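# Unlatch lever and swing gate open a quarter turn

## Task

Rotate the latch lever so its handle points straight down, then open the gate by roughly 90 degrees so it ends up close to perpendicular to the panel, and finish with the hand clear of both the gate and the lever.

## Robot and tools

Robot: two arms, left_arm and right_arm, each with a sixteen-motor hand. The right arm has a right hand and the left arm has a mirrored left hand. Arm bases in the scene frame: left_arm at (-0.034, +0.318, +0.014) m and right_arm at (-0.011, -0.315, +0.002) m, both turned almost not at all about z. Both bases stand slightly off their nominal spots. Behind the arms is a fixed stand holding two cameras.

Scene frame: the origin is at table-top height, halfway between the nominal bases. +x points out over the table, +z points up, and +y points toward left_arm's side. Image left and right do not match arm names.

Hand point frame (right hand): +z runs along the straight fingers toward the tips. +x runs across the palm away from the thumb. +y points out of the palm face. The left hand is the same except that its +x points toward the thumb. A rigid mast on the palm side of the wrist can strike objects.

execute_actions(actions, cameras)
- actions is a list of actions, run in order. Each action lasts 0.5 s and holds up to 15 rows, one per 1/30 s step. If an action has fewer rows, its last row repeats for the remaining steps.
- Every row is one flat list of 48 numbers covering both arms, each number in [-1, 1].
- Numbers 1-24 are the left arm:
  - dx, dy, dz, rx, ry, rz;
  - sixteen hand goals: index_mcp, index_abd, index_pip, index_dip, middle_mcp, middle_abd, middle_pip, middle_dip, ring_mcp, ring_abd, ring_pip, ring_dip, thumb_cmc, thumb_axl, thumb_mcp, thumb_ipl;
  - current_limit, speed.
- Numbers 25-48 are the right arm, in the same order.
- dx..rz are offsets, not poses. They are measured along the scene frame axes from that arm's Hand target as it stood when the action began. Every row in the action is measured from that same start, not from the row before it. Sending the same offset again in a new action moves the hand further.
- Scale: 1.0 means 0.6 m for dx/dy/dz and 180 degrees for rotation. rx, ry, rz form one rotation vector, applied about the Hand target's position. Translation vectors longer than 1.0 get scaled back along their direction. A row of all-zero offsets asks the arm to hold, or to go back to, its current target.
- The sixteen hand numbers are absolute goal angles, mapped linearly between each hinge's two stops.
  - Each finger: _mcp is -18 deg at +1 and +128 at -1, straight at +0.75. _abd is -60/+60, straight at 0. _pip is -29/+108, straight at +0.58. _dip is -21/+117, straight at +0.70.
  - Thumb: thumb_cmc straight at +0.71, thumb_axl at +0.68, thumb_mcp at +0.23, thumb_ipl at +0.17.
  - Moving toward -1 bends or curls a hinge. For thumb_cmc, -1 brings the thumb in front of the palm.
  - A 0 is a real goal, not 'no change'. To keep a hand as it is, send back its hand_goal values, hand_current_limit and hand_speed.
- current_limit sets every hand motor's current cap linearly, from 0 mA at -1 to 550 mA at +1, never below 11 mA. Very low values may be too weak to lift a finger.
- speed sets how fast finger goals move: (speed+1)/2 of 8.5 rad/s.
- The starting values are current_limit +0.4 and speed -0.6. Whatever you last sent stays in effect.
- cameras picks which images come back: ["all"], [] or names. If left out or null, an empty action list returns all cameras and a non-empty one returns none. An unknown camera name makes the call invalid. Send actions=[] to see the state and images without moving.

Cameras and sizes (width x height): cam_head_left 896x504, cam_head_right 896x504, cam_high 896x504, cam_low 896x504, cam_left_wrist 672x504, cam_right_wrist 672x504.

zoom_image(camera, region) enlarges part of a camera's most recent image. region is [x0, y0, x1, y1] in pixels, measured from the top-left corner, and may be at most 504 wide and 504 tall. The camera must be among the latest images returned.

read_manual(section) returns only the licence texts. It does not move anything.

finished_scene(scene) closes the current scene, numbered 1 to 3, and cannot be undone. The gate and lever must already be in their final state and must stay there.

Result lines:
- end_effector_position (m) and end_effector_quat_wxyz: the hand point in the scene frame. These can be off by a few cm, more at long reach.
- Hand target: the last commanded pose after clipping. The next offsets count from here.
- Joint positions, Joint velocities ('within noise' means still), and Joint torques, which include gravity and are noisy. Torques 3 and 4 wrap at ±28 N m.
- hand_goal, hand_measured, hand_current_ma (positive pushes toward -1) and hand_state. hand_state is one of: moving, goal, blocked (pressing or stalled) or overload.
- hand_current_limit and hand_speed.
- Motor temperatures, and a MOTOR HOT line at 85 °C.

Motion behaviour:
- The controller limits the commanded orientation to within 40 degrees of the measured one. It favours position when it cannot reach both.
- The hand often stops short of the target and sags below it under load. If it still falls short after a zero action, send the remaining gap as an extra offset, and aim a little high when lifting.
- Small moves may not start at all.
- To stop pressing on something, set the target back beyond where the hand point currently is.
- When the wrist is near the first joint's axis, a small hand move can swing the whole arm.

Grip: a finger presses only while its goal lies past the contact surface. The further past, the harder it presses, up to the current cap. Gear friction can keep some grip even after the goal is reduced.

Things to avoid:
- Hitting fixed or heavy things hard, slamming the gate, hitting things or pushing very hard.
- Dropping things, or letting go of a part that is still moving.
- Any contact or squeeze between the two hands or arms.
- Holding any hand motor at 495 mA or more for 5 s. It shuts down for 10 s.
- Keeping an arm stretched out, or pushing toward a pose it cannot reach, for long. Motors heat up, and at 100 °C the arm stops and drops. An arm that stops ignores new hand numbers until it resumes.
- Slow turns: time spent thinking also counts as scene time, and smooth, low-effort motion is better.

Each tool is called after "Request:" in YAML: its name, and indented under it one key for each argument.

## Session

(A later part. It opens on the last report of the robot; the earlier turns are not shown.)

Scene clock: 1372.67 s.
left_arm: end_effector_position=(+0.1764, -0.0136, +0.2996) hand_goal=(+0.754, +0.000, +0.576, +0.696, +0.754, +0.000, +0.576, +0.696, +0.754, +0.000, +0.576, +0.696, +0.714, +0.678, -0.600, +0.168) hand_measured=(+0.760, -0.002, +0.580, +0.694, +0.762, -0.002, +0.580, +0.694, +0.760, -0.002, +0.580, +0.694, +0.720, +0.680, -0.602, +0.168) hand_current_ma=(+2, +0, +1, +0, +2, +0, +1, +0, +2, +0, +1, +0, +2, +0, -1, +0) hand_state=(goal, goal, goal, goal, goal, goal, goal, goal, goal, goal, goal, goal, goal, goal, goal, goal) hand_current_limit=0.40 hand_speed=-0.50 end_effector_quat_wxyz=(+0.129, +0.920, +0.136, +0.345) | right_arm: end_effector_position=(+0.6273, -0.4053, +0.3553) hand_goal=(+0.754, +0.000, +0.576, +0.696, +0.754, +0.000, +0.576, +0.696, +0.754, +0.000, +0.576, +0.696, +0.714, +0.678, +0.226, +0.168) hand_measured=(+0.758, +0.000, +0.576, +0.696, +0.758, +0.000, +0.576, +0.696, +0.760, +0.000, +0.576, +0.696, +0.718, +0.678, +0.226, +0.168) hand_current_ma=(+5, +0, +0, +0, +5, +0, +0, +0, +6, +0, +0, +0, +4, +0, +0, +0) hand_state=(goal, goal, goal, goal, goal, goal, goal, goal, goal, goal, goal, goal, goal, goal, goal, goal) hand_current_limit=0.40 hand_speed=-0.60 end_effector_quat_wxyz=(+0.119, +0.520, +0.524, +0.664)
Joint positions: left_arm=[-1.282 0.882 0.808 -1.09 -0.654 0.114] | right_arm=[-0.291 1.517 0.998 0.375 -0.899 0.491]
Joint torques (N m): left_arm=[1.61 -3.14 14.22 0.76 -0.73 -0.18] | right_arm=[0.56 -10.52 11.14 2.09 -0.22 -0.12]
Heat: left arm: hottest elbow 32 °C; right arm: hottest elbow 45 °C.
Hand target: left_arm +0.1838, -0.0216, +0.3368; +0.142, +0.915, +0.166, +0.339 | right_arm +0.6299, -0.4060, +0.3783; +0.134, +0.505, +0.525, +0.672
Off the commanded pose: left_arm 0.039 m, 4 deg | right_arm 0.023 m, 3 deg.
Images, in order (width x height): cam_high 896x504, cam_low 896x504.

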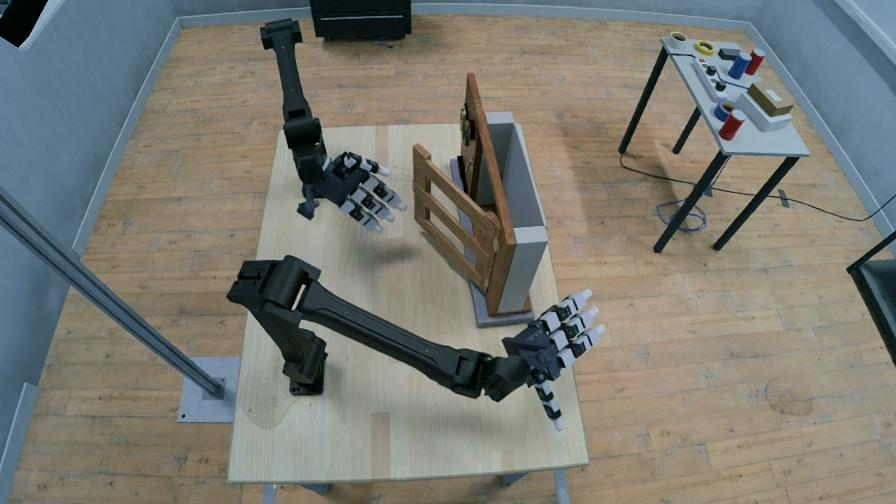

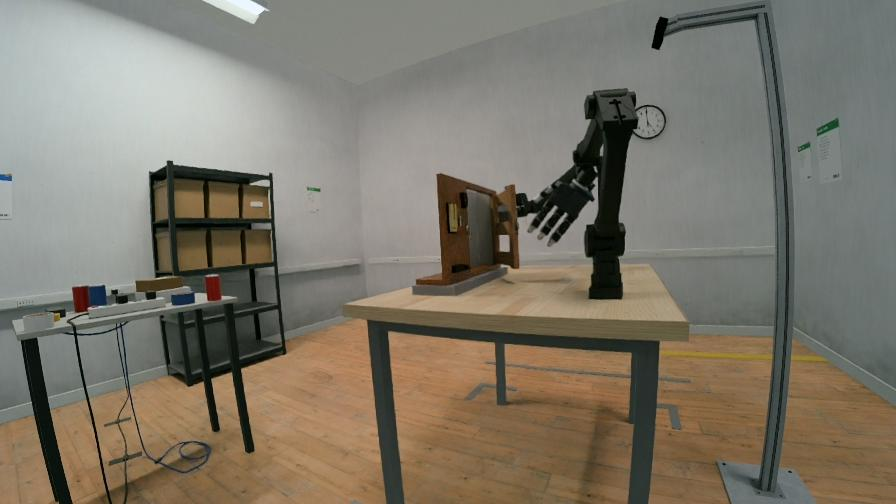

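Request:
execute_actions:
  actions:
    - [[-0.02,0.04,0.07,0.08,0.08,-0.08,0.754,0,0.576,0.696,0.754,0,0.576,0.696,0.754,0,0.576,0.696,0.714,0.678,-0.6,0.168,0.4,-0.5,0,0,0,0,0,0,0.754,0,0.576,0.696,0.754,0,0.576,0.696,0.754,0,0.576,0.696,0.714,0.678,0.226,0.168,0.4,-0.6]]
    - [[-0.02,0.06,0.03,0.012,0.012,-0.012,0.754,0,0.576,0.696,0.754,0,0.576,0.696,0.754,0,0.576,0.696,0.714,0.678,-0.6,0.168,0.4,-0.5,0,0,0,0,0,0,0.754,0,0.576,0.696,0.754,0,0.576,0.696,0.754,0,0.576,0.696,0.714,0.678,0.226,0.168,0.4,-0.6]]
    - [[0,0.06,0,0,0,0,0.754,0,0.576,0.696,0.754,0,0.576,0.696,0.754,0,0.576,0.696,0.714,0.678,-0.6,0.168,0.4,-0.5,0,0,0,0,0,0,0.754,0,0.576,0.696,0.754,0,0.576,0.696,0.754,0,0.576,0.696,0.714,0.678,0.226,0.168,0.4,-0.6]]
  cameras: ["cam_high","cam_low"]

Scene clock: 1382.80 s.
left_arm: end_effector_position=(+0.1581, +0.0746, +0.3869) hand_goal=(+0.754, +0.000, +0.576, +0.696, +0.754, +0.000, +0.576, +0.696, +0.754, +0.000, +0.576, +0.696, +0.714, +0.678, -0.600, +0.168) hand_measured=(+0.754, -0.002, +0.578, +0.694, +0.754, -0.002, +0.578, +0.694, +0.754, -0.002, +0.578, +0.694, +0.716, +0.680, -0.602, +0.168) hand_current_ma=(+0, +0, +0, +0, +0, +0, +0, +0, +0, +0, +0, +0, +0, +0, -1, +0) hand_state=(goal, goal, goal, goal, goal, goal, goal, goal, goal, goal, goal, goal, goal, goal, goal, goal) hand_current_limit=0.40 hand_speed=-0.50 end_effector_quat_wxyz=(+0.029, +0.980, +0.006, +0.198) | right_arm: end_effector_position=(+0.6273, -0.4053, +0.3553) hand_goal=(+0.754, +0.000, +0.576, +0.696, +0.754, +0.000, +0.576, +0.696, +0.754, +0.000, +0.576, +0.696, +0.714, +0.678, +0.226, +0.168) hand_measured=(+0.758, +0.000, +0.576, +0.696, +0.758, +0.000, +0.576, +0.696, +0.760, +0.000, +0.576, +0.696, +0.718, +0.678, +0.226, +0.168) hand_current_ma=(+5, +0, +0, +0, +5, +0, +0, +0, +6, +0, +0, +0, +4, +0, +0, +0) hand_state=(goal, goal, goal, goal, goal, goal, goal, goal, goal, goal, goal, goal, goal, goal, goal, goal) hand_current_limit=0.40 hand_speed=-0.60 end_effector_quat_wxyz=(+0.119, +0.520, +0.524, +0.664)
Joint positions: left_arm=[-0.94 0.798 1.175 -1.665 -0.292 0.64] | right_arm=[-0.291 1.517 0.998 0.375 -0.899 0.491]
Joint torques (N m): left_arm=[1.49 -0.56 10.48 0.59 -0.33 0.21] | right_arm=[0.62 -10.52 11.12 2.09 -0.23 -0.12]
Heat: left arm: hottest elbow 34 °C; right arm: hottest elbow 45 °C.
Hand target: left_arm +0.1599, +0.0743, +0.3967; +0.032, +0.979, +0.002, +0.200 | right_arm +0.6299, -0.4060, +0.3783; +0.134, +0.505, +0.525, +0.672
Off the commanded pose: left_arm 0.010 m, 1 deg | right_arm 0.023 m, 3 deg.
Images, in order (width x height): cam_high 896x504, cam_low 896x504.

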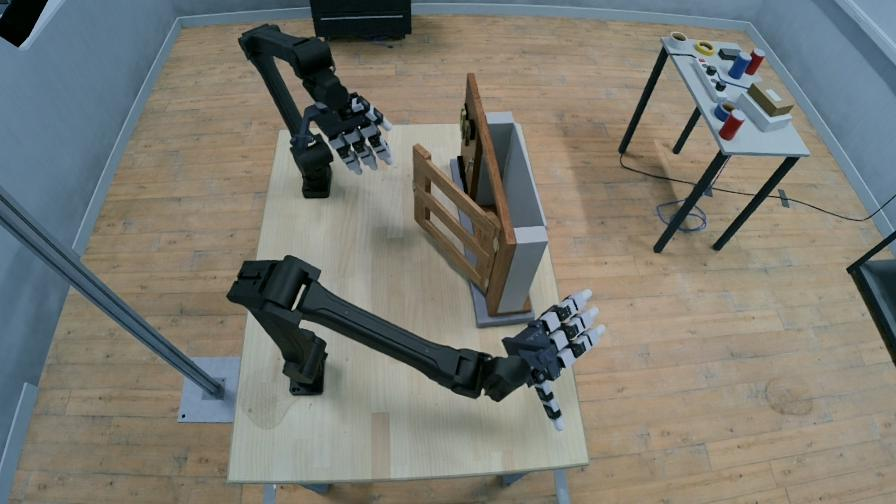

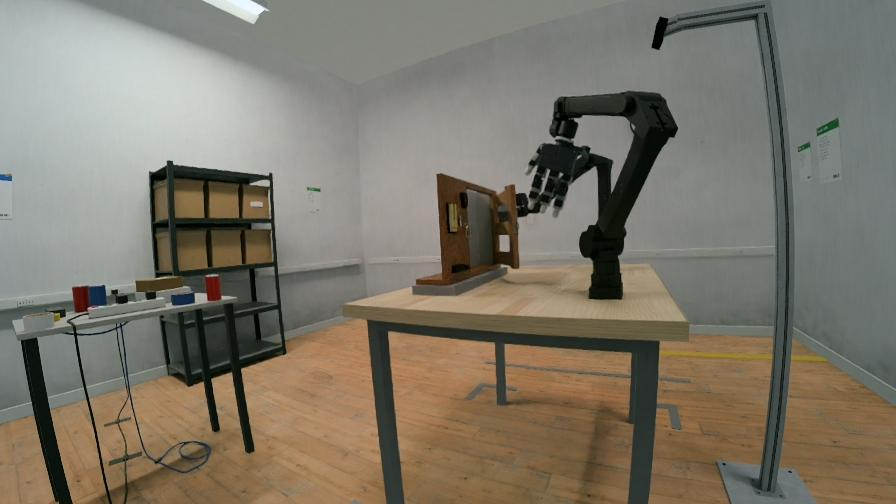

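Request:
execute_actions:
  actions:
    - [[0.05,0.06,0,0,0.128,0,0.754,0,0.576,0.696,0.754,0,0.576,0.696,0.754,0,0.576,0.696,0.714,0.678,-0.6,0.168,0.4,-0.5,0,0,0,0,0,0,0.754,0,0.576,0.696,0.754,0,0.576,0.696,0.754,0,0.576,0.696,0.714,0.678,0.226,0.168,0.4,-0.6]]
    - [[0.13,0,-0.05,0,0,0,0.754,0,0.576,0.696,0.754,0,0.576,0.696,0.754,0,0.576,0.696,0.714,0.678,-0.6,0.168,0.4,-0.5,0,0,0,0,0,0,0.754,0,0.576,0.696,0.754,0,0.576,0.696,0.754,0,0.576,0.696,0.714,0.678,0.226,0.168,0.4,-0.6]]
  cameras: ["cam_high","cam_low","cam_head_left","cam_left_wrist"]

Scene clock: 1399.63 s.
left_arm: end_effector_position=(+0.2614, +0.1151, +0.3379) hand_goal=(+0.754, +0.000, +0.576, +0.696, +0.754, +0.000, +0.576, +0.696, +0.754, +0.000, +0.576, +0.696, +0.714, +0.678, -0.600, +0.168) hand_measured=(+0.754, -0.002, +0.578, +0.694, +0.754, -0.002, +0.578, +0.694, +0.754, -0.002, +0.578, +0.694, +0.716, +0.678, -0.602, +0.168) hand_current_ma=(+0, +0, +0, +0, +0, +0, +0, +0, +0, +0, +0, +0, +0, +0, -1, +0) hand_state=(goal, goal, goal, goal, goal, goal, goal, goal, goal, goal, goal, goal, goal, goal, goal, goal) hand_current_limit=0.40 hand_speed=-0.50 end_effector_quat_wxyz=(+0.042, +0.999, +0.021, +0.009) | right_arm: end_effector_position=(+0.6273, -0.4053, +0.3553) hand_goal=(+0.754, +0.000, +0.576, +0.696, +0.754, +0.000, +0.576, +0.696, +0.754, +0.000, +0.576, +0.696, +0.714, +0.678, +0.226, +0.168) hand_measured=(+0.758, +0.000, +0.576, +0.696, +0.758, +0.000, +0.576, +0.696, +0.760, +0.000, +0.576, +0.696, +0.718, +0.678, +0.226, +0.168) hand_current_ma=(+5, +0, +0, +0, +5, +0, +0, +0, +6, +0, +0, +0, +4, +0, +0, +0) hand_state=(goal, goal, goal, goal, goal, goal, goal, goal, goal, goal, goal, goal, goal, goal, goal, goal) hand_current_limit=0.40 hand_speed=-0.60 end_effector_quat_wxyz=(+0.119, +0.520, +0.524, +0.664)
Joint positions: left_arm=[-0.351 1.087 1.259 -1.694 0.07 1.155] | right_arm=[-0.291 1.517 0.998 0.375 -0.899 0.491]
Joint torques (N m): left_arm=[0.38 -5.42 12.96 0.29 -0.01 0.24] | right_arm=[0.56 -10.52 11.14 2.09 -0.23 -0.12]
Motor temperatures (°C): left_arm=[24 26 37 22 22 23] | right_arm=[21 26 45 24 23 22]
Heat: left arm: hottest elbow 37 °C; right arm: hottest elbow 45 °C.
Hand target: left_arm +0.2678, +0.1104, +0.3668; +0.031, +0.999, +0.008, +0.001 | right_arm +0.6299, -0.4060, +0.3783; +0.134, +0.505, +0.525, +0.672
Off the commanded pose: left_arm 0.030 m, 2 deg | right_arm 0.023 m, 3 deg.
joint sent to its limit (left arm) — joint 4 (wrist pitch), lower limit. The joint targets are off in orientation, not in position.
Images, in order (width x height): cam_head_left 896x504, cam_high 896x504, cam_low 896x504, cam_left_wrist 672x504.

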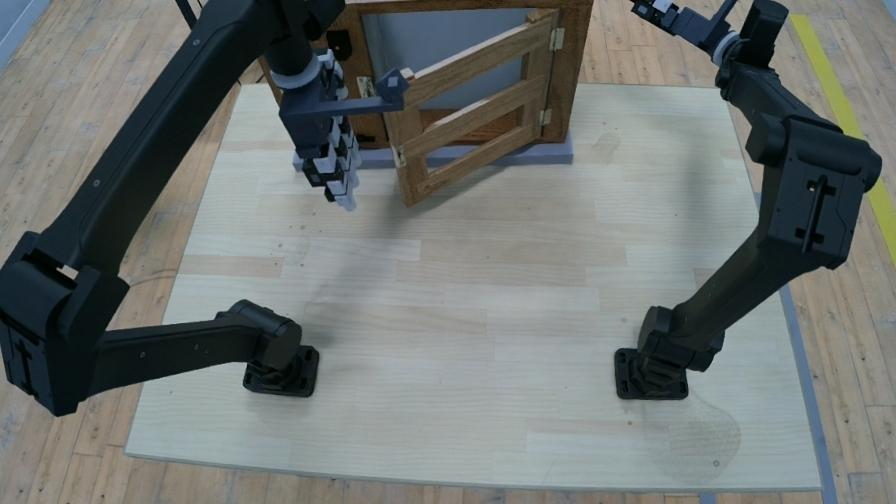

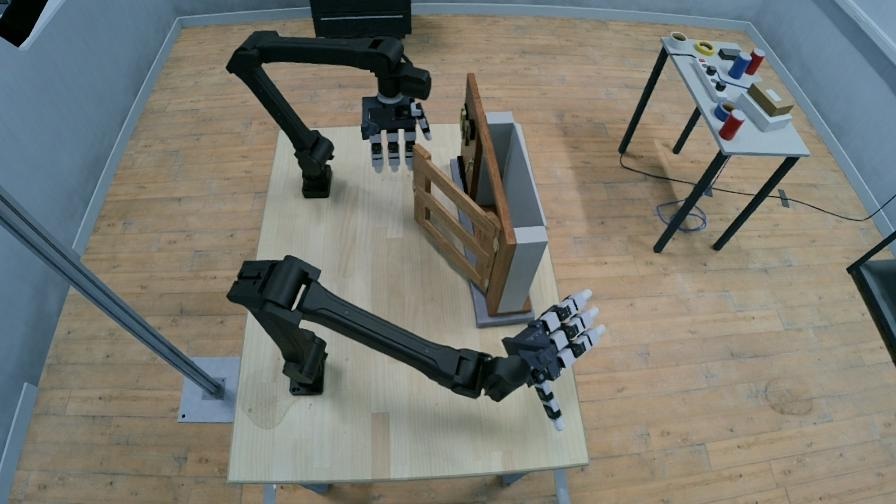

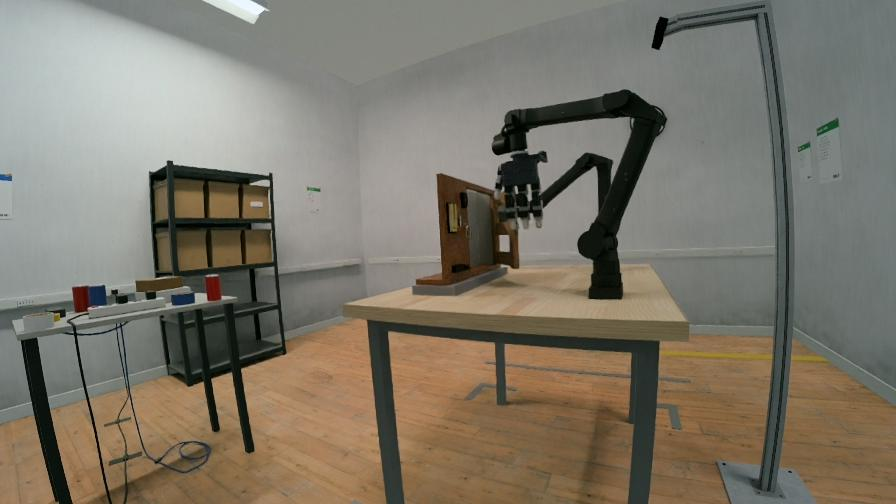

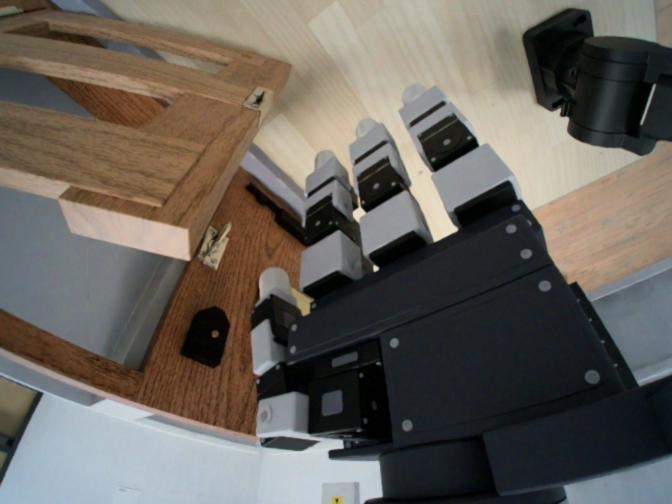

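Request:
execute_actions:
  actions:
    - [[0.07,0.0,0,0,0,0,0.754,0,0.576,0.696,0.754,0,0.576,0.696,0.754,0,0.576,0.696,0.714,0.678,-0.6,0.168,0.4,-0.5,0,0,0,0,0,0,0.754,0,0.576,0.696,0.754,0,0.576,0.696,0.754,0,0.576,0.696,0.714,0.678,0.226,0.168,0.4,-0.6]]
    - [[0,-0.09,0,0,0,0,0.754,0,0.576,0.696,0.754,0,0.576,0.696,0.754,0,0.576,0.696,0.714,0.678,-0.6,0.168,0.4,-0.5,0,0,0,0,0,0,0.754,0,0.576,0.696,0.754,0,0.576,0.696,0.754,0,0.576,0.696,0.714,0.678,0.226,0.168,0.4,-0.6]]
  cameras: ["cam_high","cam_low","cam_left_wrist"]

Scene clock: 1409.27 s.
left_arm: end_effector_position=(+0.2968, +0.0617, +0.3408) hand_goal=(+0.754, +0.000, +0.576, +0.696, +0.754, +0.000, +0.576, +0.696, +0.754, +0.000, +0.576, +0.696, +0.714, +0.678, -0.600, +0.168) hand_measured=(+0.756, -0.002, +0.578, +0.696, +0.752, -0.002, +0.578, +0.694, +0.752, -0.002, +0.578, +0.694, +0.716, +0.678, -0.602, +0.168) hand_current_ma=(+0, +0, +0, +0, +0, +0, +0, +0, +0, +0, +0, +0, +0, +0, -1, +0) hand_state=(goal, goal, goal, goal, goal, goal, goal, goal, goal, goal, goal, goal, goal, goal, goal, goal) hand_current_limit=0.40 hand_speed=-0.50 end_effector_quat_wxyz=(+0.034, +0.999, +0.000, -0.003) | right_arm: end_effector_position=(+0.6273, -0.4053, +0.3553) hand_goal=(+0.754, +0.000, +0.576, +0.696, +0.754, +0.000, +0.576, +0.696, +0.754, +0.000, +0.576, +0.696, +0.714, +0.678, +0.226, +0.168) hand_measured=(+0.758, +0.000, +0.576, +0.696, +0.758, +0.000, +0.576, +0.696, +0.760, +0.000, +0.576, +0.696, +0.718, +0.678, +0.226, +0.168) hand_current_ma=(+5, +0, +0, +0, +5, +0, +0, +0, +6, +0, +0, +0, +4, +0, +0, +0) hand_state=(goal, goal, goal, goal, goal, goal, goal, goal, goal, goal, goal, goal, goal, goal, goal, goal) hand_current_limit=0.40 hand_speed=-0.60 end_effector_quat_wxyz=(+0.119, +0.520, +0.524, +0.664)
Joint positions: left_arm=[-0.453 1.254 1.402 -1.694 0.064 1.095] | right_arm=[-0.291 1.517 0.998 0.375 -0.899 0.491]
Joint torques (N m): left_arm=[0.62 -7.36 13.38 0.2 -0.09 -0.13] | right_arm=[0.56 -10.52 11.12 2.07 -0.23 -0.12]
Heat: left arm: hottest elbow 39 °C; right arm: hottest elbow 45 °C.
Hand target: left_arm +0.3098, +0.0563, +0.3668; +0.031, +0.999, +0.008, +0.001 | right_arm +0.6299, -0.4060, +0.3783; +0.134, +0.505, +0.525, +0.672
Off the commanded pose: left_arm 0.030 m, 1 deg | right_arm 0.023 m, 3 deg.
joint sent to its limit (left arm) — joint 4 (wrist pitch), lower limit. The joint targets are off in orientation, not in position.
Images, in order (width x height): cam_high 896x504, cam_low 896x504, cam_left_wrist 672x504.

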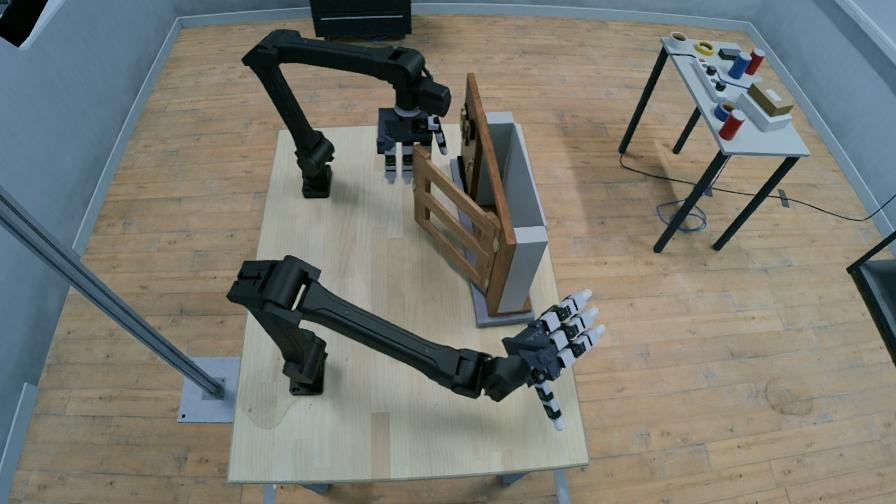

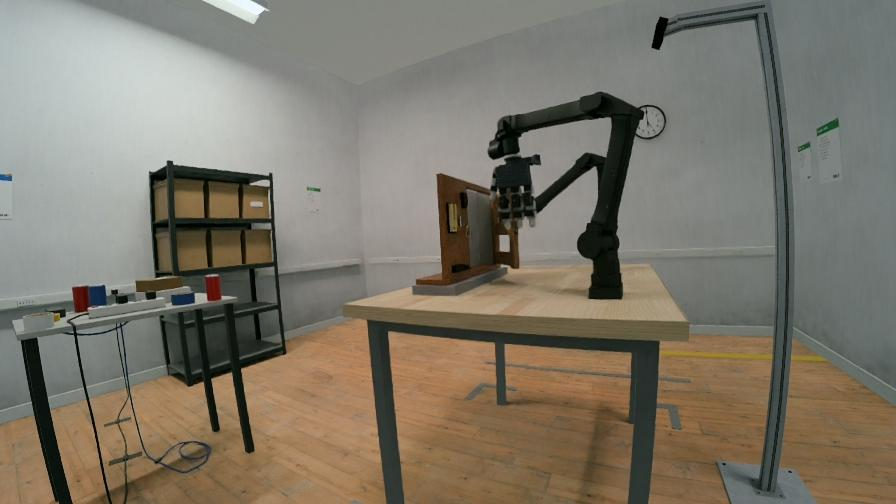

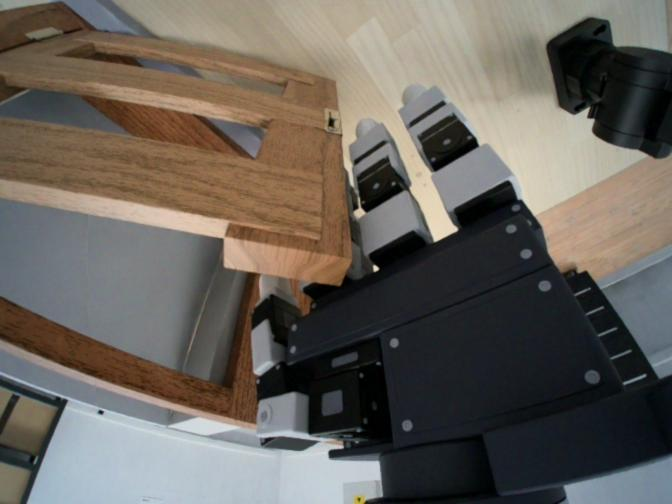

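Request:
execute_actions:
  actions:
    - [[0.06,0.0,0,0,0,0,0.754,0,0.576,0.696,0.754,0,0.576,0.696,0.754,0,0.576,0.696,0.714,0.678,-0.6,0.168,0.4,-0.5,0,0,0,0,0,0,0.754,0,0.576,0.696,0.754,0,0.576,0.696,0.754,0,0.576,0.696,0.714,0.678,0.226,0.168,0.4,-0.6]]
    - [[0,-0.06,0,0,0,0,0.754,0,0.576,0.696,0.754,0,0.576,0.696,0.754,0,0.576,0.696,0.714,0.678,-0.6,0.168,0.4,-0.5,0,0,0,0,0,0,0.754,0,0.576,0.696,0.754,0,0.576,0.696,0.754,0,0.576,0.696,0.714,0.678,0.226,0.168,0.4,-0.6]]
    - [[0,-0.06,0,0,0,0,0.754,0,0.576,0.696,0.754,0,0.576,0.696,0.754,0,0.576,0.696,0.714,0.678,-0.6,0.168,0.4,-0.5,0,0,0,0,0,0,0.754,0,0.576,0.696,0.754,0,0.576,0.696,0.754,0,0.576,0.696,0.714,0.678,0.226,0.168,0.4,-0.6]]
  cameras: ["cam_high","cam_low","cam_left_wrist"]

Scene clock: 1419.93 s.
left_arm: end_effector_position=(+0.3230, +0.0300, +0.3429) hand_goal=(+0.754, +0.000, +0.576, +0.696, +0.754, +0.000, +0.576, +0.696, +0.754, +0.000, +0.576, +0.696, +0.714, +0.678, -0.600, +0.168) hand_measured=(+0.752, -0.002, +0.578, +0.696, +0.756, +0.002, +0.578, +0.700, +0.776, -0.010, +0.578, +0.694, +0.714, +0.678, -0.602, +0.168) hand_current_ma=(+0, +0, +0, +0, +0, +0, +0, +1, +16, -3, +0, +0, +0, +0, -1, +0) hand_state=(goal, goal, goal, goal, goal, goal, goal, goal, blocked, goal, goal, goal, goal, goal, goal, goal) hand_current_limit=0.40 hand_speed=-0.50 end_effector_quat_wxyz=(+0.015, +1.000, -0.019, +0.008) | right_arm: end_effector_position=(+0.6273, -0.4053, +0.3553) hand_goal=(+0.754, +0.000, +0.576, +0.696, +0.754, +0.000, +0.576, +0.696, +0.754, +0.000, +0.576, +0.696, +0.714, +0.678, +0.226, +0.168) hand_measured=(+0.758, +0.000, +0.576, +0.696, +0.758, +0.000, +0.576, +0.696, +0.760, +0.000, +0.576, +0.696, +0.718, +0.678, +0.226, +0.168) hand_current_ma=(+5, +0, +0, +0, +5, +0, +0, +0, +6, +0, +0, +0, +4, +0, +0, +0) hand_state=(goal, goal, goal, goal, goal, goal, goal, goal, goal, goal, goal, goal, goal, goal, goal, goal) hand_current_limit=0.40 hand_speed=-0.60 end_effector_quat_wxyz=(+0.119, +0.520, +0.524, +0.664)
Joint positions: left_arm=[-0.509 1.359 1.512 -1.694 0.018 1.079] | right_arm=[-0.291 1.517 0.998 0.375 -0.899 0.491]
Joint torques (N m): left_arm=[-4.01 -4.01 17.5 0.27 1.57 -1.14] | right_arm=[0.56 -10.46 11.14 2.09 -0.23 -0.12]
Heat: left arm: hottest elbow 41 °C; right arm: hottest elbow 45 °C.
Hand target: left_arm +0.3459, -0.0157, +0.3669; +0.031, +0.999, +0.008, +0.001 | right_arm +0.6299, -0.4060, +0.3783; +0.134, +0.505, +0.525, +0.672
Off the commanded pose: left_arm 0.056 m, 4 deg | right_arm 0.023 m, 3 deg.
joint sent to its limit (left arm) — joint 4 (wrist pitch), lower limit. The joint targets are off in position, not in orientation.
Images, in order (width x height): cam_high 896x504, cam_low 896x504, cam_left_wrist 672x504.

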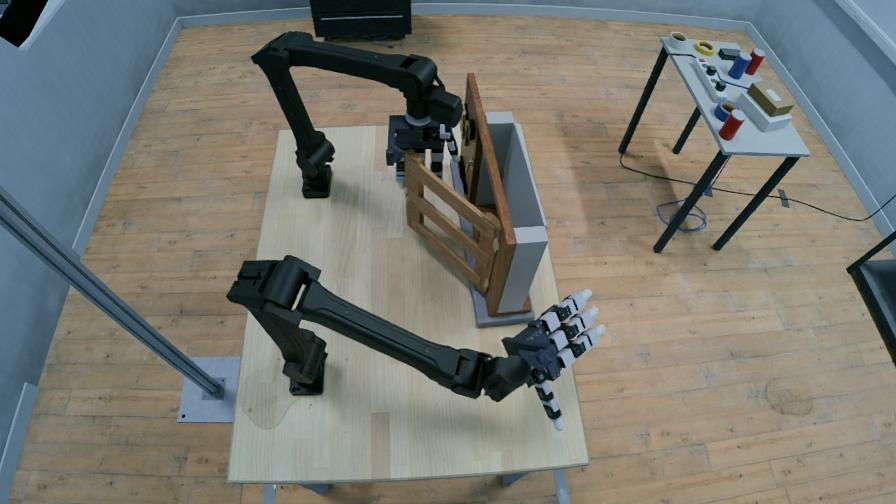

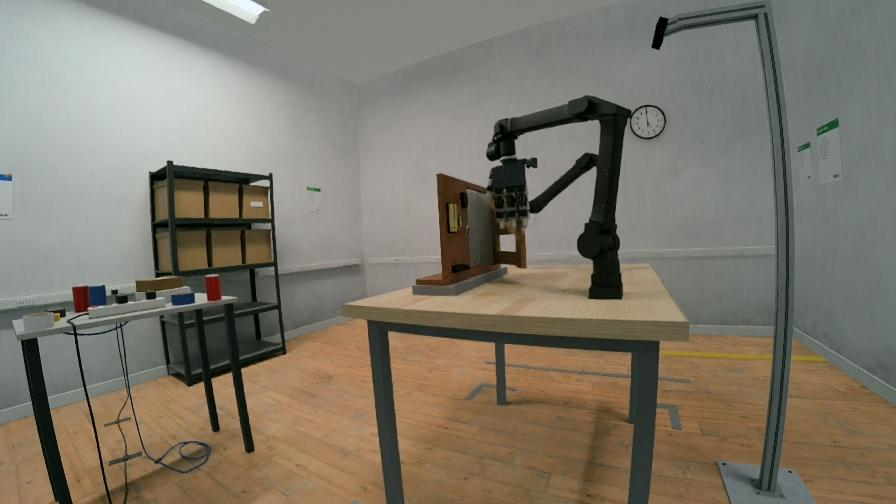

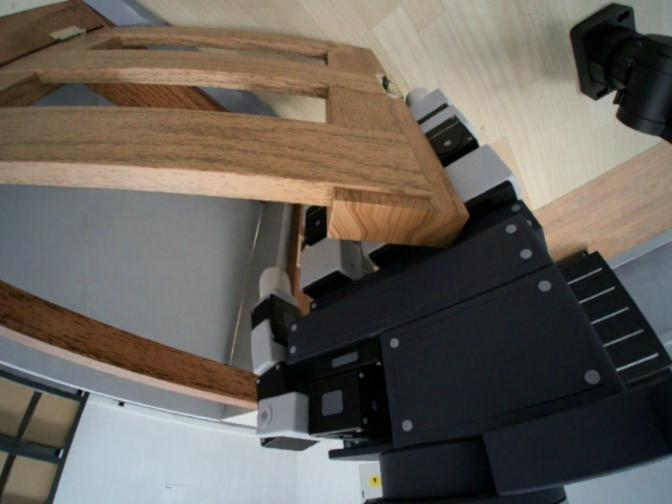

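Request:
execute_actions:
  actions:
    - [[-0.03,-0.06,0,0,0,0,0.754,0,0.576,0.696,0.754,0,0.576,0.696,0.754,0,0.576,0.696,0.714,0.678,-0.6,0.168,0.4,-0.5,0,0,0,0,0,0,0.754,0,0.576,0.696,0.754,0,0.576,0.696,0.754,0,0.576,0.696,0.714,0.678,0.226,0.168,0.4,-0.6]]
  cameras: ["cam_high","cam_left_wrist"]

Scene clock: 1431.30 s.
left_arm: end_effector_position=(+0.2862, -0.0067, +0.3486) hand_goal=(+0.754, +0.000, +0.576, +0.696, +0.754, +0.000, +0.576, +0.696, +0.754, +0.000, +0.576, +0.696, +0.714, +0.678, -0.600, +0.168) hand_measured=(+0.752, -0.002, +0.578, +0.696, +0.772, +0.002, +0.578, +0.700, +0.784, -0.008, +0.578, +0.694, +0.714, +0.678, -0.602, +0.168) hand_current_ma=(+0, +0, +0, +0, +12, +0, +0, +1, +29, -2, +0, +0, +0, +0, -1, +0) hand_state=(goal, goal, goal, goal, goal, goal, goal, goal, blocked, goal, goal, goal, goal, goal, goal, goal) hand_current_limit=0.40 hand_speed=-0.50 end_effector_quat_wxyz=(+0.018, +0.997, -0.075, +0.014) | right_arm: end_effector_position=(+0.6273, -0.4053, +0.3553) hand_goal=(+0.754, +0.000, +0.576, +0.696, +0.754, +0.000, +0.576, +0.696, +0.754, +0.000, +0.576, +0.696, +0.714, +0.678, +0.226, +0.168) hand_measured=(+0.758, +0.000, +0.576, +0.696, +0.758, +0.000, +0.576, +0.696, +0.760, +0.000, +0.576, +0.696, +0.718, +0.678, +0.226, +0.168) hand_current_ma=(+5, +0, +0, +0, +5, +0, +0, +0, +6, +0, +0, +0, +4, +0, +0, +0) hand_state=(goal, goal, goal, goal, goal, goal, goal, goal, goal, goal, goal, goal, goal, goal, goal, goal) hand_current_limit=0.40 hand_speed=-0.60 end_effector_quat_wxyz=(+0.119, +0.520, +0.524, +0.664)
Joint positions: left_arm=[-0.623 1.346 1.512 -1.694 0.014 1.077] | right_arm=[-0.291 1.517 0.998 0.375 -0.899 0.491]
Joint torques (N m): left_arm=[-1.9 -1.2 18.76 0.27 1.62 -2.02] | right_arm=[0.62 -10.58 11.14 2.09 -0.22 -0.12]
Motor temperatures (°C): left_arm=[24 26 47 22 24 24] | right_arm=[21 26 45 24 23 22]
Heat: left arm: hottest elbow 47 °C; right arm: hottest elbow 45 °C.
Hand target: left_arm +0.3279, -0.0517, +0.3669; +0.031, +0.999, +0.008, +0.001 | right_arm +0.6299, -0.4060, +0.3783; +0.134, +0.505, +0.525, +0.672
Off the commanded pose: left_arm 0.064 m, 10 deg | right_arm 0.023 m, 3 deg.
joint sent to its limit (left arm) — joint 4 (wrist pitch), lower limit. The joint targets are off in position, not in orientation.
Images, in order (width x height): cam_high 896x504, cam_left_wrist 672x504.

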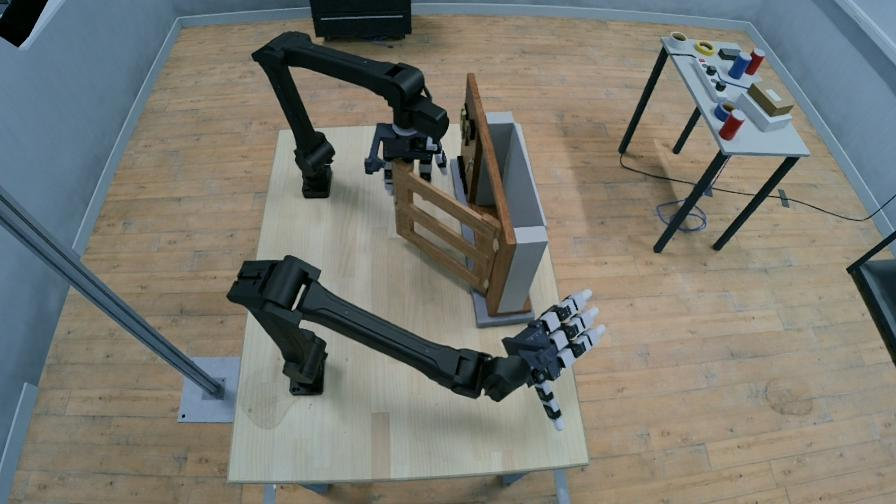

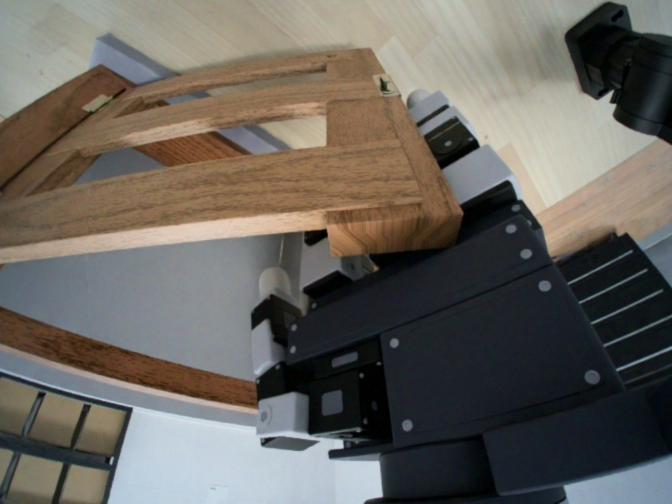

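Request:
execute_actions:
  actions:
    - [[-0.05,-0.06,0,0,0,0,0.754,0,0.576,0.696,0.754,0,0.576,0.696,0.754,0,0.576,0.696,0.714,0.678,-0.6,0.168,0.4,-0.5,0,0,0,0,0,0,0.754,0,0.576,0.696,0.754,0,0.576,0.696,0.754,0,0.576,0.696,0.714,0.678,0.226,0.168,0.4,-0.6]]
    - [[-0.03,-0.06,0,0,0,0,0.754,0,0.576,0.696,0.754,0,0.576,0.696,0.754,0,0.576,0.696,0.714,0.678,-0.6,0.168,0.4,-0.5,0,0,0,0,0,0,0.754,0,0.576,0.696,0.754,0,0.576,0.696,0.754,0,0.576,0.696,0.714,0.678,0.226,0.168,0.4,-0.6]]
  cameras: ["cam_high","cam_left_wrist"]

Scene clock: 1442.10 s.
left_arm: end_effector_position=(+0.2141, -0.1168, +0.3450) hand_goal=(+0.754, +0.000, +0.576, +0.696, +0.754, +0.000, +0.576, +0.696, +0.754, +0.000, +0.576, +0.696, +0.714, +0.678, -0.600, +0.168) hand_measured=(+0.754, -0.002, +0.578, +0.696, +0.810, +0.008, +0.576, +0.700, +0.756, -0.002, +0.578, +0.694, +0.714, +0.678, -0.602, +0.168) hand_current_ma=(+0, +0, +0, +0, +86, +3, +0, +1, +0, +0, +0, +0, +0, +0, -1, +0) hand_state=(goal, goal, goal, goal, blocked, goal, goal, goal, goal, goal, goal, goal, goal, goal, goal, goal) hand_current_limit=0.40 hand_speed=-0.50 end_effector_quat_wxyz=(+0.037, +0.997, -0.062, -0.024) | right_arm: end_effector_position=(+0.6273, -0.4053, +0.3553) hand_goal=(+0.754, +0.000, +0.576, +0.696, +0.754, +0.000, +0.576, +0.696, +0.754, +0.000, +0.576, +0.696, +0.714, +0.678, +0.226, +0.168) hand_measured=(+0.758, +0.000, +0.576, +0.696, +0.758, +0.000, +0.576, +0.696, +0.760, +0.000, +0.576, +0.696, +0.718, +0.678, +0.226, +0.168) hand_current_ma=(+5, +0, +0, +0, +5, +0, +0, +0, +6, +0, +0, +0, +4, +0, +0, +0) hand_state=(goal, goal, goal, goal, goal, goal, goal, goal, goal, goal, goal, goal, goal, goal, goal, goal) hand_current_limit=0.40 hand_speed=-0.60 end_effector_quat_wxyz=(+0.119, +0.520, +0.524, +0.664)
Joint positions: left_arm=[-0.917 1.429 1.579 -1.694 0.085 0.757] | right_arm=[-0.291 1.517 0.998 0.375 -0.899 0.491]
Joint torques (N m): left_arm=[6.18 -6.53 17.33 0.32 -1.69 -0.77] | right_arm=[0.56 -10.52 11.12 2.09 -0.22 -0.12]
Heat: left arm: hottest elbow 51 °C; right arm: hottest elbow 45 °C.
Hand target: left_arm +0.2798, -0.1237, +0.3668; +0.031, +0.999, +0.008, +0.001 | right_arm +0.6299, -0.4060, +0.3783; +0.134, +0.505, +0.525, +0.672
Off the commanded pose: left_arm 0.070 m, 9 deg | right_arm 0.023 m, 3 deg.
joint sent to its limit (left arm) — joint 4 (wrist pitch), lower limit. The joint targets are off in position, not in orientation.
Images, in order (width x height): cam_high 896x504, cam_left_wrist 672x504.

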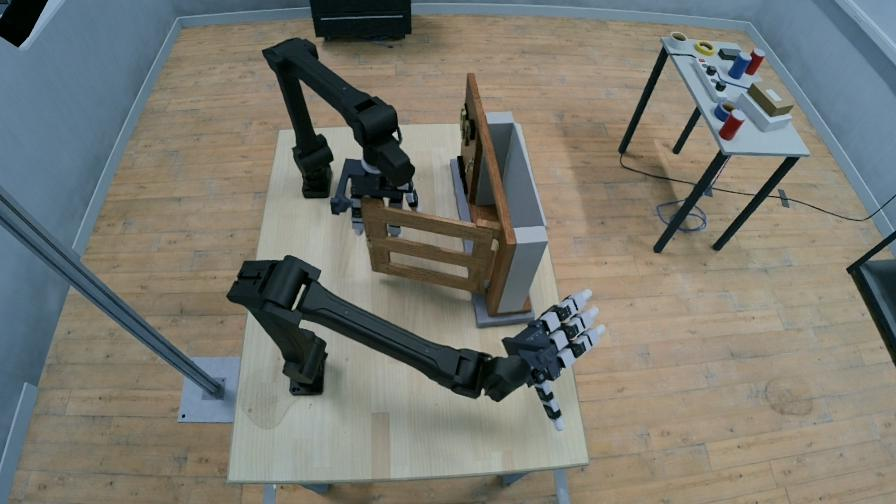

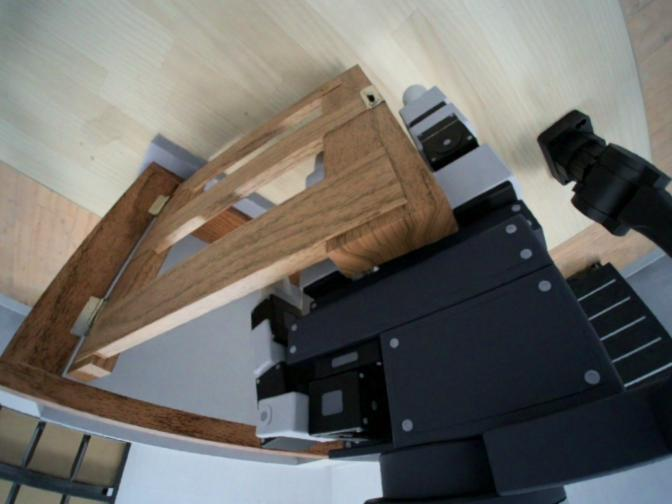

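Request:
execute_actions:
  actions:
    - [[-0.05,-0.06,0,0,0,0,0.754,0,0.576,0.696,0.754,0,0.576,0.696,0.754,0,0.576,0.696,0.714,0.678,-0.6,0.168,0.4,-0.5,0,0,0,0,0,0,0.754,0,0.576,0.696,0.754,0,0.576,0.696,0.754,0,0.576,0.696,0.714,0.678,0.226,0.168,0.4,-0.6]]
    - [[-0.03,-0.06,0,0,0,0,0.754,0,0.576,0.696,0.754,0,0.576,0.696,0.754,0,0.576,0.696,0.714,0.678,-0.6,0.168,0.4,-0.5,0,0,0,0,0,0,0.754,0,0.576,0.696,0.754,0,0.576,0.696,0.754,0,0.576,0.696,0.714,0.678,0.226,0.168,0.4,-0.6]]
  cameras: ["cam_high","cam_head_left","cam_left_wrist"]

Scene clock: 1454.93 s.
left_arm: end_effector_position=(+0.2240, -0.1833, +0.3419) hand_goal=(+0.754, +0.000, +0.576, +0.696, +0.754, +0.000, +0.576, +0.696, +0.754, +0.000, +0.576, +0.696, +0.714, +0.678, -0.600, +0.168) hand_measured=(+0.752, -0.002, +0.578, +0.696, +0.756, +0.002, +0.576, +0.698, +0.762, +0.000, +0.580, +0.696, +0.714, +0.678, -0.602, +0.168) hand_current_ma=(+0, +0, +0, +0, +0, +0, +0, +1, +3, +0, +1, +0, +0, +0, -1, +0) hand_state=(goal, goal, goal, goal, goal, goal, goal, goal, goal, goal, goal, goal, goal, goal, goal, goal) hand_current_limit=0.40 hand_speed=-0.50 end_effector_quat_wxyz=(+0.025, +1.000, -0.001, -0.003) | right_arm: end_effector_position=(+0.6273, -0.4053, +0.3553) hand_goal=(+0.754, +0.000, +0.576, +0.696, +0.754, +0.000, +0.576, +0.696, +0.754, +0.000, +0.576, +0.696, +0.714, +0.678, +0.226, +0.168) hand_measured=(+0.758, +0.000, +0.576, +0.696, +0.758, +0.000, +0.576, +0.696, +0.760, +0.000, +0.576, +0.696, +0.718, +0.678, +0.226, +0.168) hand_current_ma=(+5, +0, +0, +0, +5, +0, +0, +0, +6, +0, +0, +0, +4, +0, +0, +0) hand_state=(goal, goal, goal, goal, goal, goal, goal, goal, goal, goal, goal, goal, goal, goal, goal, goal) hand_current_limit=0.40 hand_speed=-0.60 end_effector_quat_wxyz=(+0.119, +0.520, +0.524, +0.664)
Joint positions: left_arm=[-1.022 1.575 1.738 -1.694 0.031 0.528] | right_arm=[-0.291 1.517 0.998 0.375 -0.899 0.491]
Joint torques (N m): left_arm=[0.26 -12.86 13.45 0.31 -0.07 -0.18] | right_arm=[0.56 -10.52 11.14 2.09 -0.23 -0.11]
Motor temperatures (°C): left_arm=[24 25 54 22 26 26] | right_arm=[21 26 45 24 23 22]
Heat: left arm: hottest elbow 54 °C; right arm: hottest elbow 45 °C.
Hand target: left_arm +0.2318, -0.1957, +0.3669; +0.031, +0.999, +0.008, +0.001 | right_arm +0.6299, -0.4060, +0.3783; +0.134, +0.505, +0.525, +0.672
Off the commanded pose: left_arm 0.029 m, 1 deg | right_arm 0.023 m, 3 deg.
joint sent to its limit (left arm) — joint 4 (wrist pitch), lower limit. The joint targets still meet the commanded pose.
Images, in order (width x height): cam_head_left 896x504, cam_high 896x504, cam_left_wrist 672x504.

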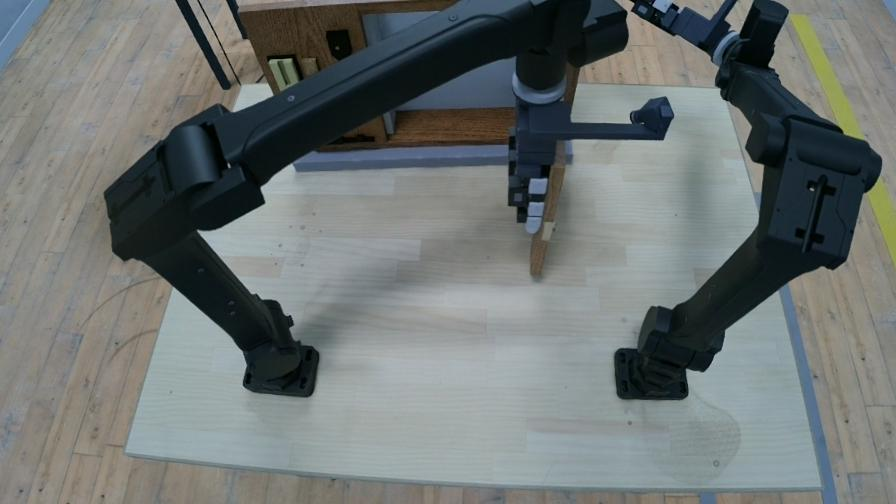

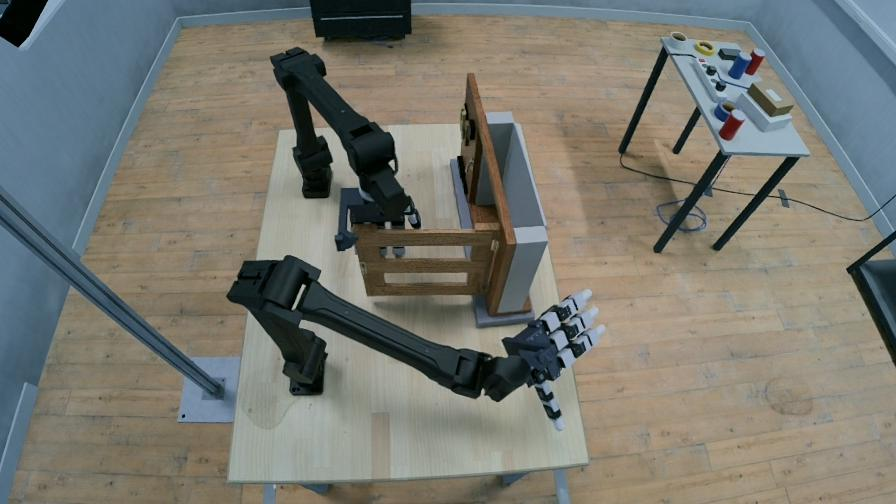

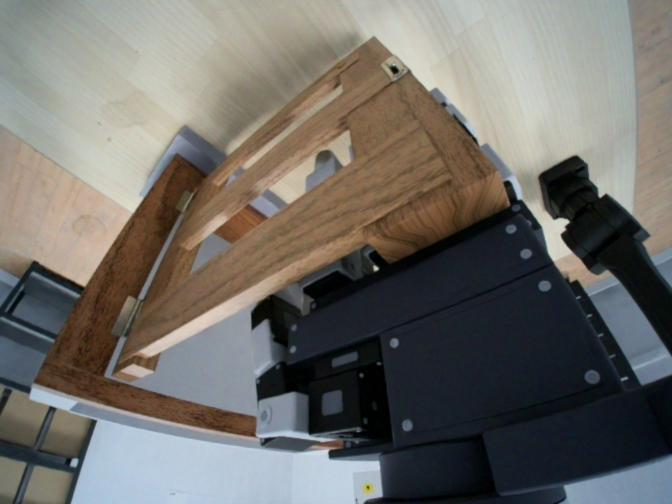

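Request:
execute_actions:
  actions:
    - [[-0.01,-0.06,0,0,0,0,0.754,0,0.576,0.696,0.754,0,0.576,0.696,0.754,0,0.576,0.696,0.714,0.678,-0.6,0.168,0.4,-0.5,0,0,0,0,0,0,0.754,0,0.576,0.696,0.754,0,0.576,0.696,0.754,0,0.576,0.696,0.714,0.678,0.226,0.168,0.4,-0.6]]
  cameras: ["cam_high","cam_head_left"]

Scene clock: 1462.50 s.
left_arm: end_effector_position=(+0.2210, -0.2182, +0.3400) hand_goal=(+0.754, +0.000, +0.576, +0.696, +0.754, +0.000, +0.576, +0.696, +0.754, +0.000, +0.576, +0.696, +0.714, +0.678, -0.600, +0.168) hand_measured=(+0.752, -0.002, +0.578, +0.696, +0.756, +0.000, +0.580, +0.700, +0.754, -0.002, +0.578, +0.698, +0.718, +0.682, -0.602, +0.168) hand_current_ma=(+0, +0, +0, +0, +1, +0, +1, +1, +0, +0, +0, +0, +1, +1, +0, +0) hand_state=(goal, goal, goal, goal, goal, goal, goal, goal, goal, goal, goal, goal, goal, goal, goal, goal) hand_current_limit=0.40 hand_speed=-0.50 end_effector_quat_wxyz=(+0.028, +1.000, +0.004, -0.002) | right_arm: end_effector_position=(+0.6273, -0.4053, +0.3553) hand_goal=(+0.754, +0.000, +0.576, +0.696, +0.754, +0.000, +0.576, +0.696, +0.754, +0.000, +0.576, +0.696, +0.714, +0.678, +0.226, +0.168) hand_measured=(+0.758, +0.000, +0.576, +0.696, +0.758, +0.000, +0.576, +0.696, +0.760, +0.000, +0.576, +0.696, +0.718, +0.678, +0.226, +0.168) hand_current_ma=(+5, +0, +0, +0, +5, +0, +0, +0, +6, +0, +0, +0, +4, +0, +0, +0) hand_state=(goal, goal, goal, goal, goal, goal, goal, goal, goal, goal, goal, goal, goal, goal, goal, goal) hand_current_limit=0.40 hand_speed=-0.60 end_effector_quat_wxyz=(+0.119, +0.520, +0.524, +0.664)
Joint positions: left_arm=[-1.064 1.648 1.82 -1.694 0.03 0.478] | right_arm=[-0.291 1.517 0.998 0.375 -0.899 0.491]
Joint torques (N m): left_arm=[0.03 -14.27 13.71 0.28 -0.12 -0.13] | right_arm=[0.56 -10.52 11.12 2.09 -0.23 -0.12]
Heat: left arm: hottest elbow 54 °C; right arm: hottest elbow 45 °C.
Hand target: left_arm +0.2258, -0.2317, +0.3668; +0.031, +0.999, +0.008, +0.001 | right_arm +0.6299, -0.4060, +0.3783; +0.134, +0.505, +0.525, +0.672
Off the commanded pose: left_arm 0.030 m, 1 deg | right_arm 0.023 m, 3 deg.
joint sent to its limit (left arm) — joint 4 (wrist pitch), lower limit. The joint targets are off in orientation, not in position.
Images, in order (width x height): cam_head_left 896x504, cam_high 896x504.

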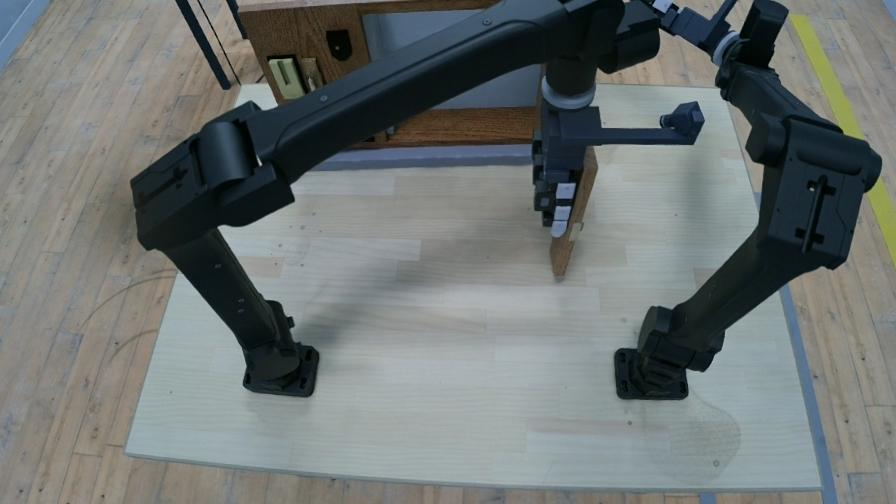

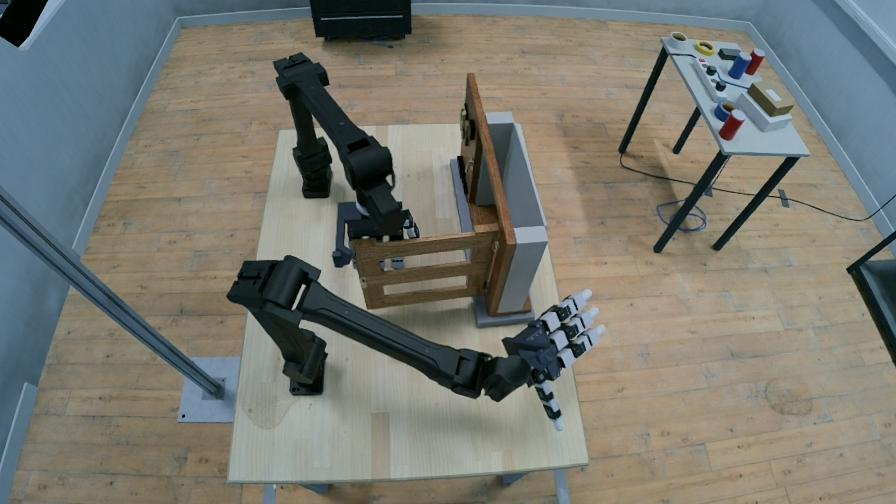

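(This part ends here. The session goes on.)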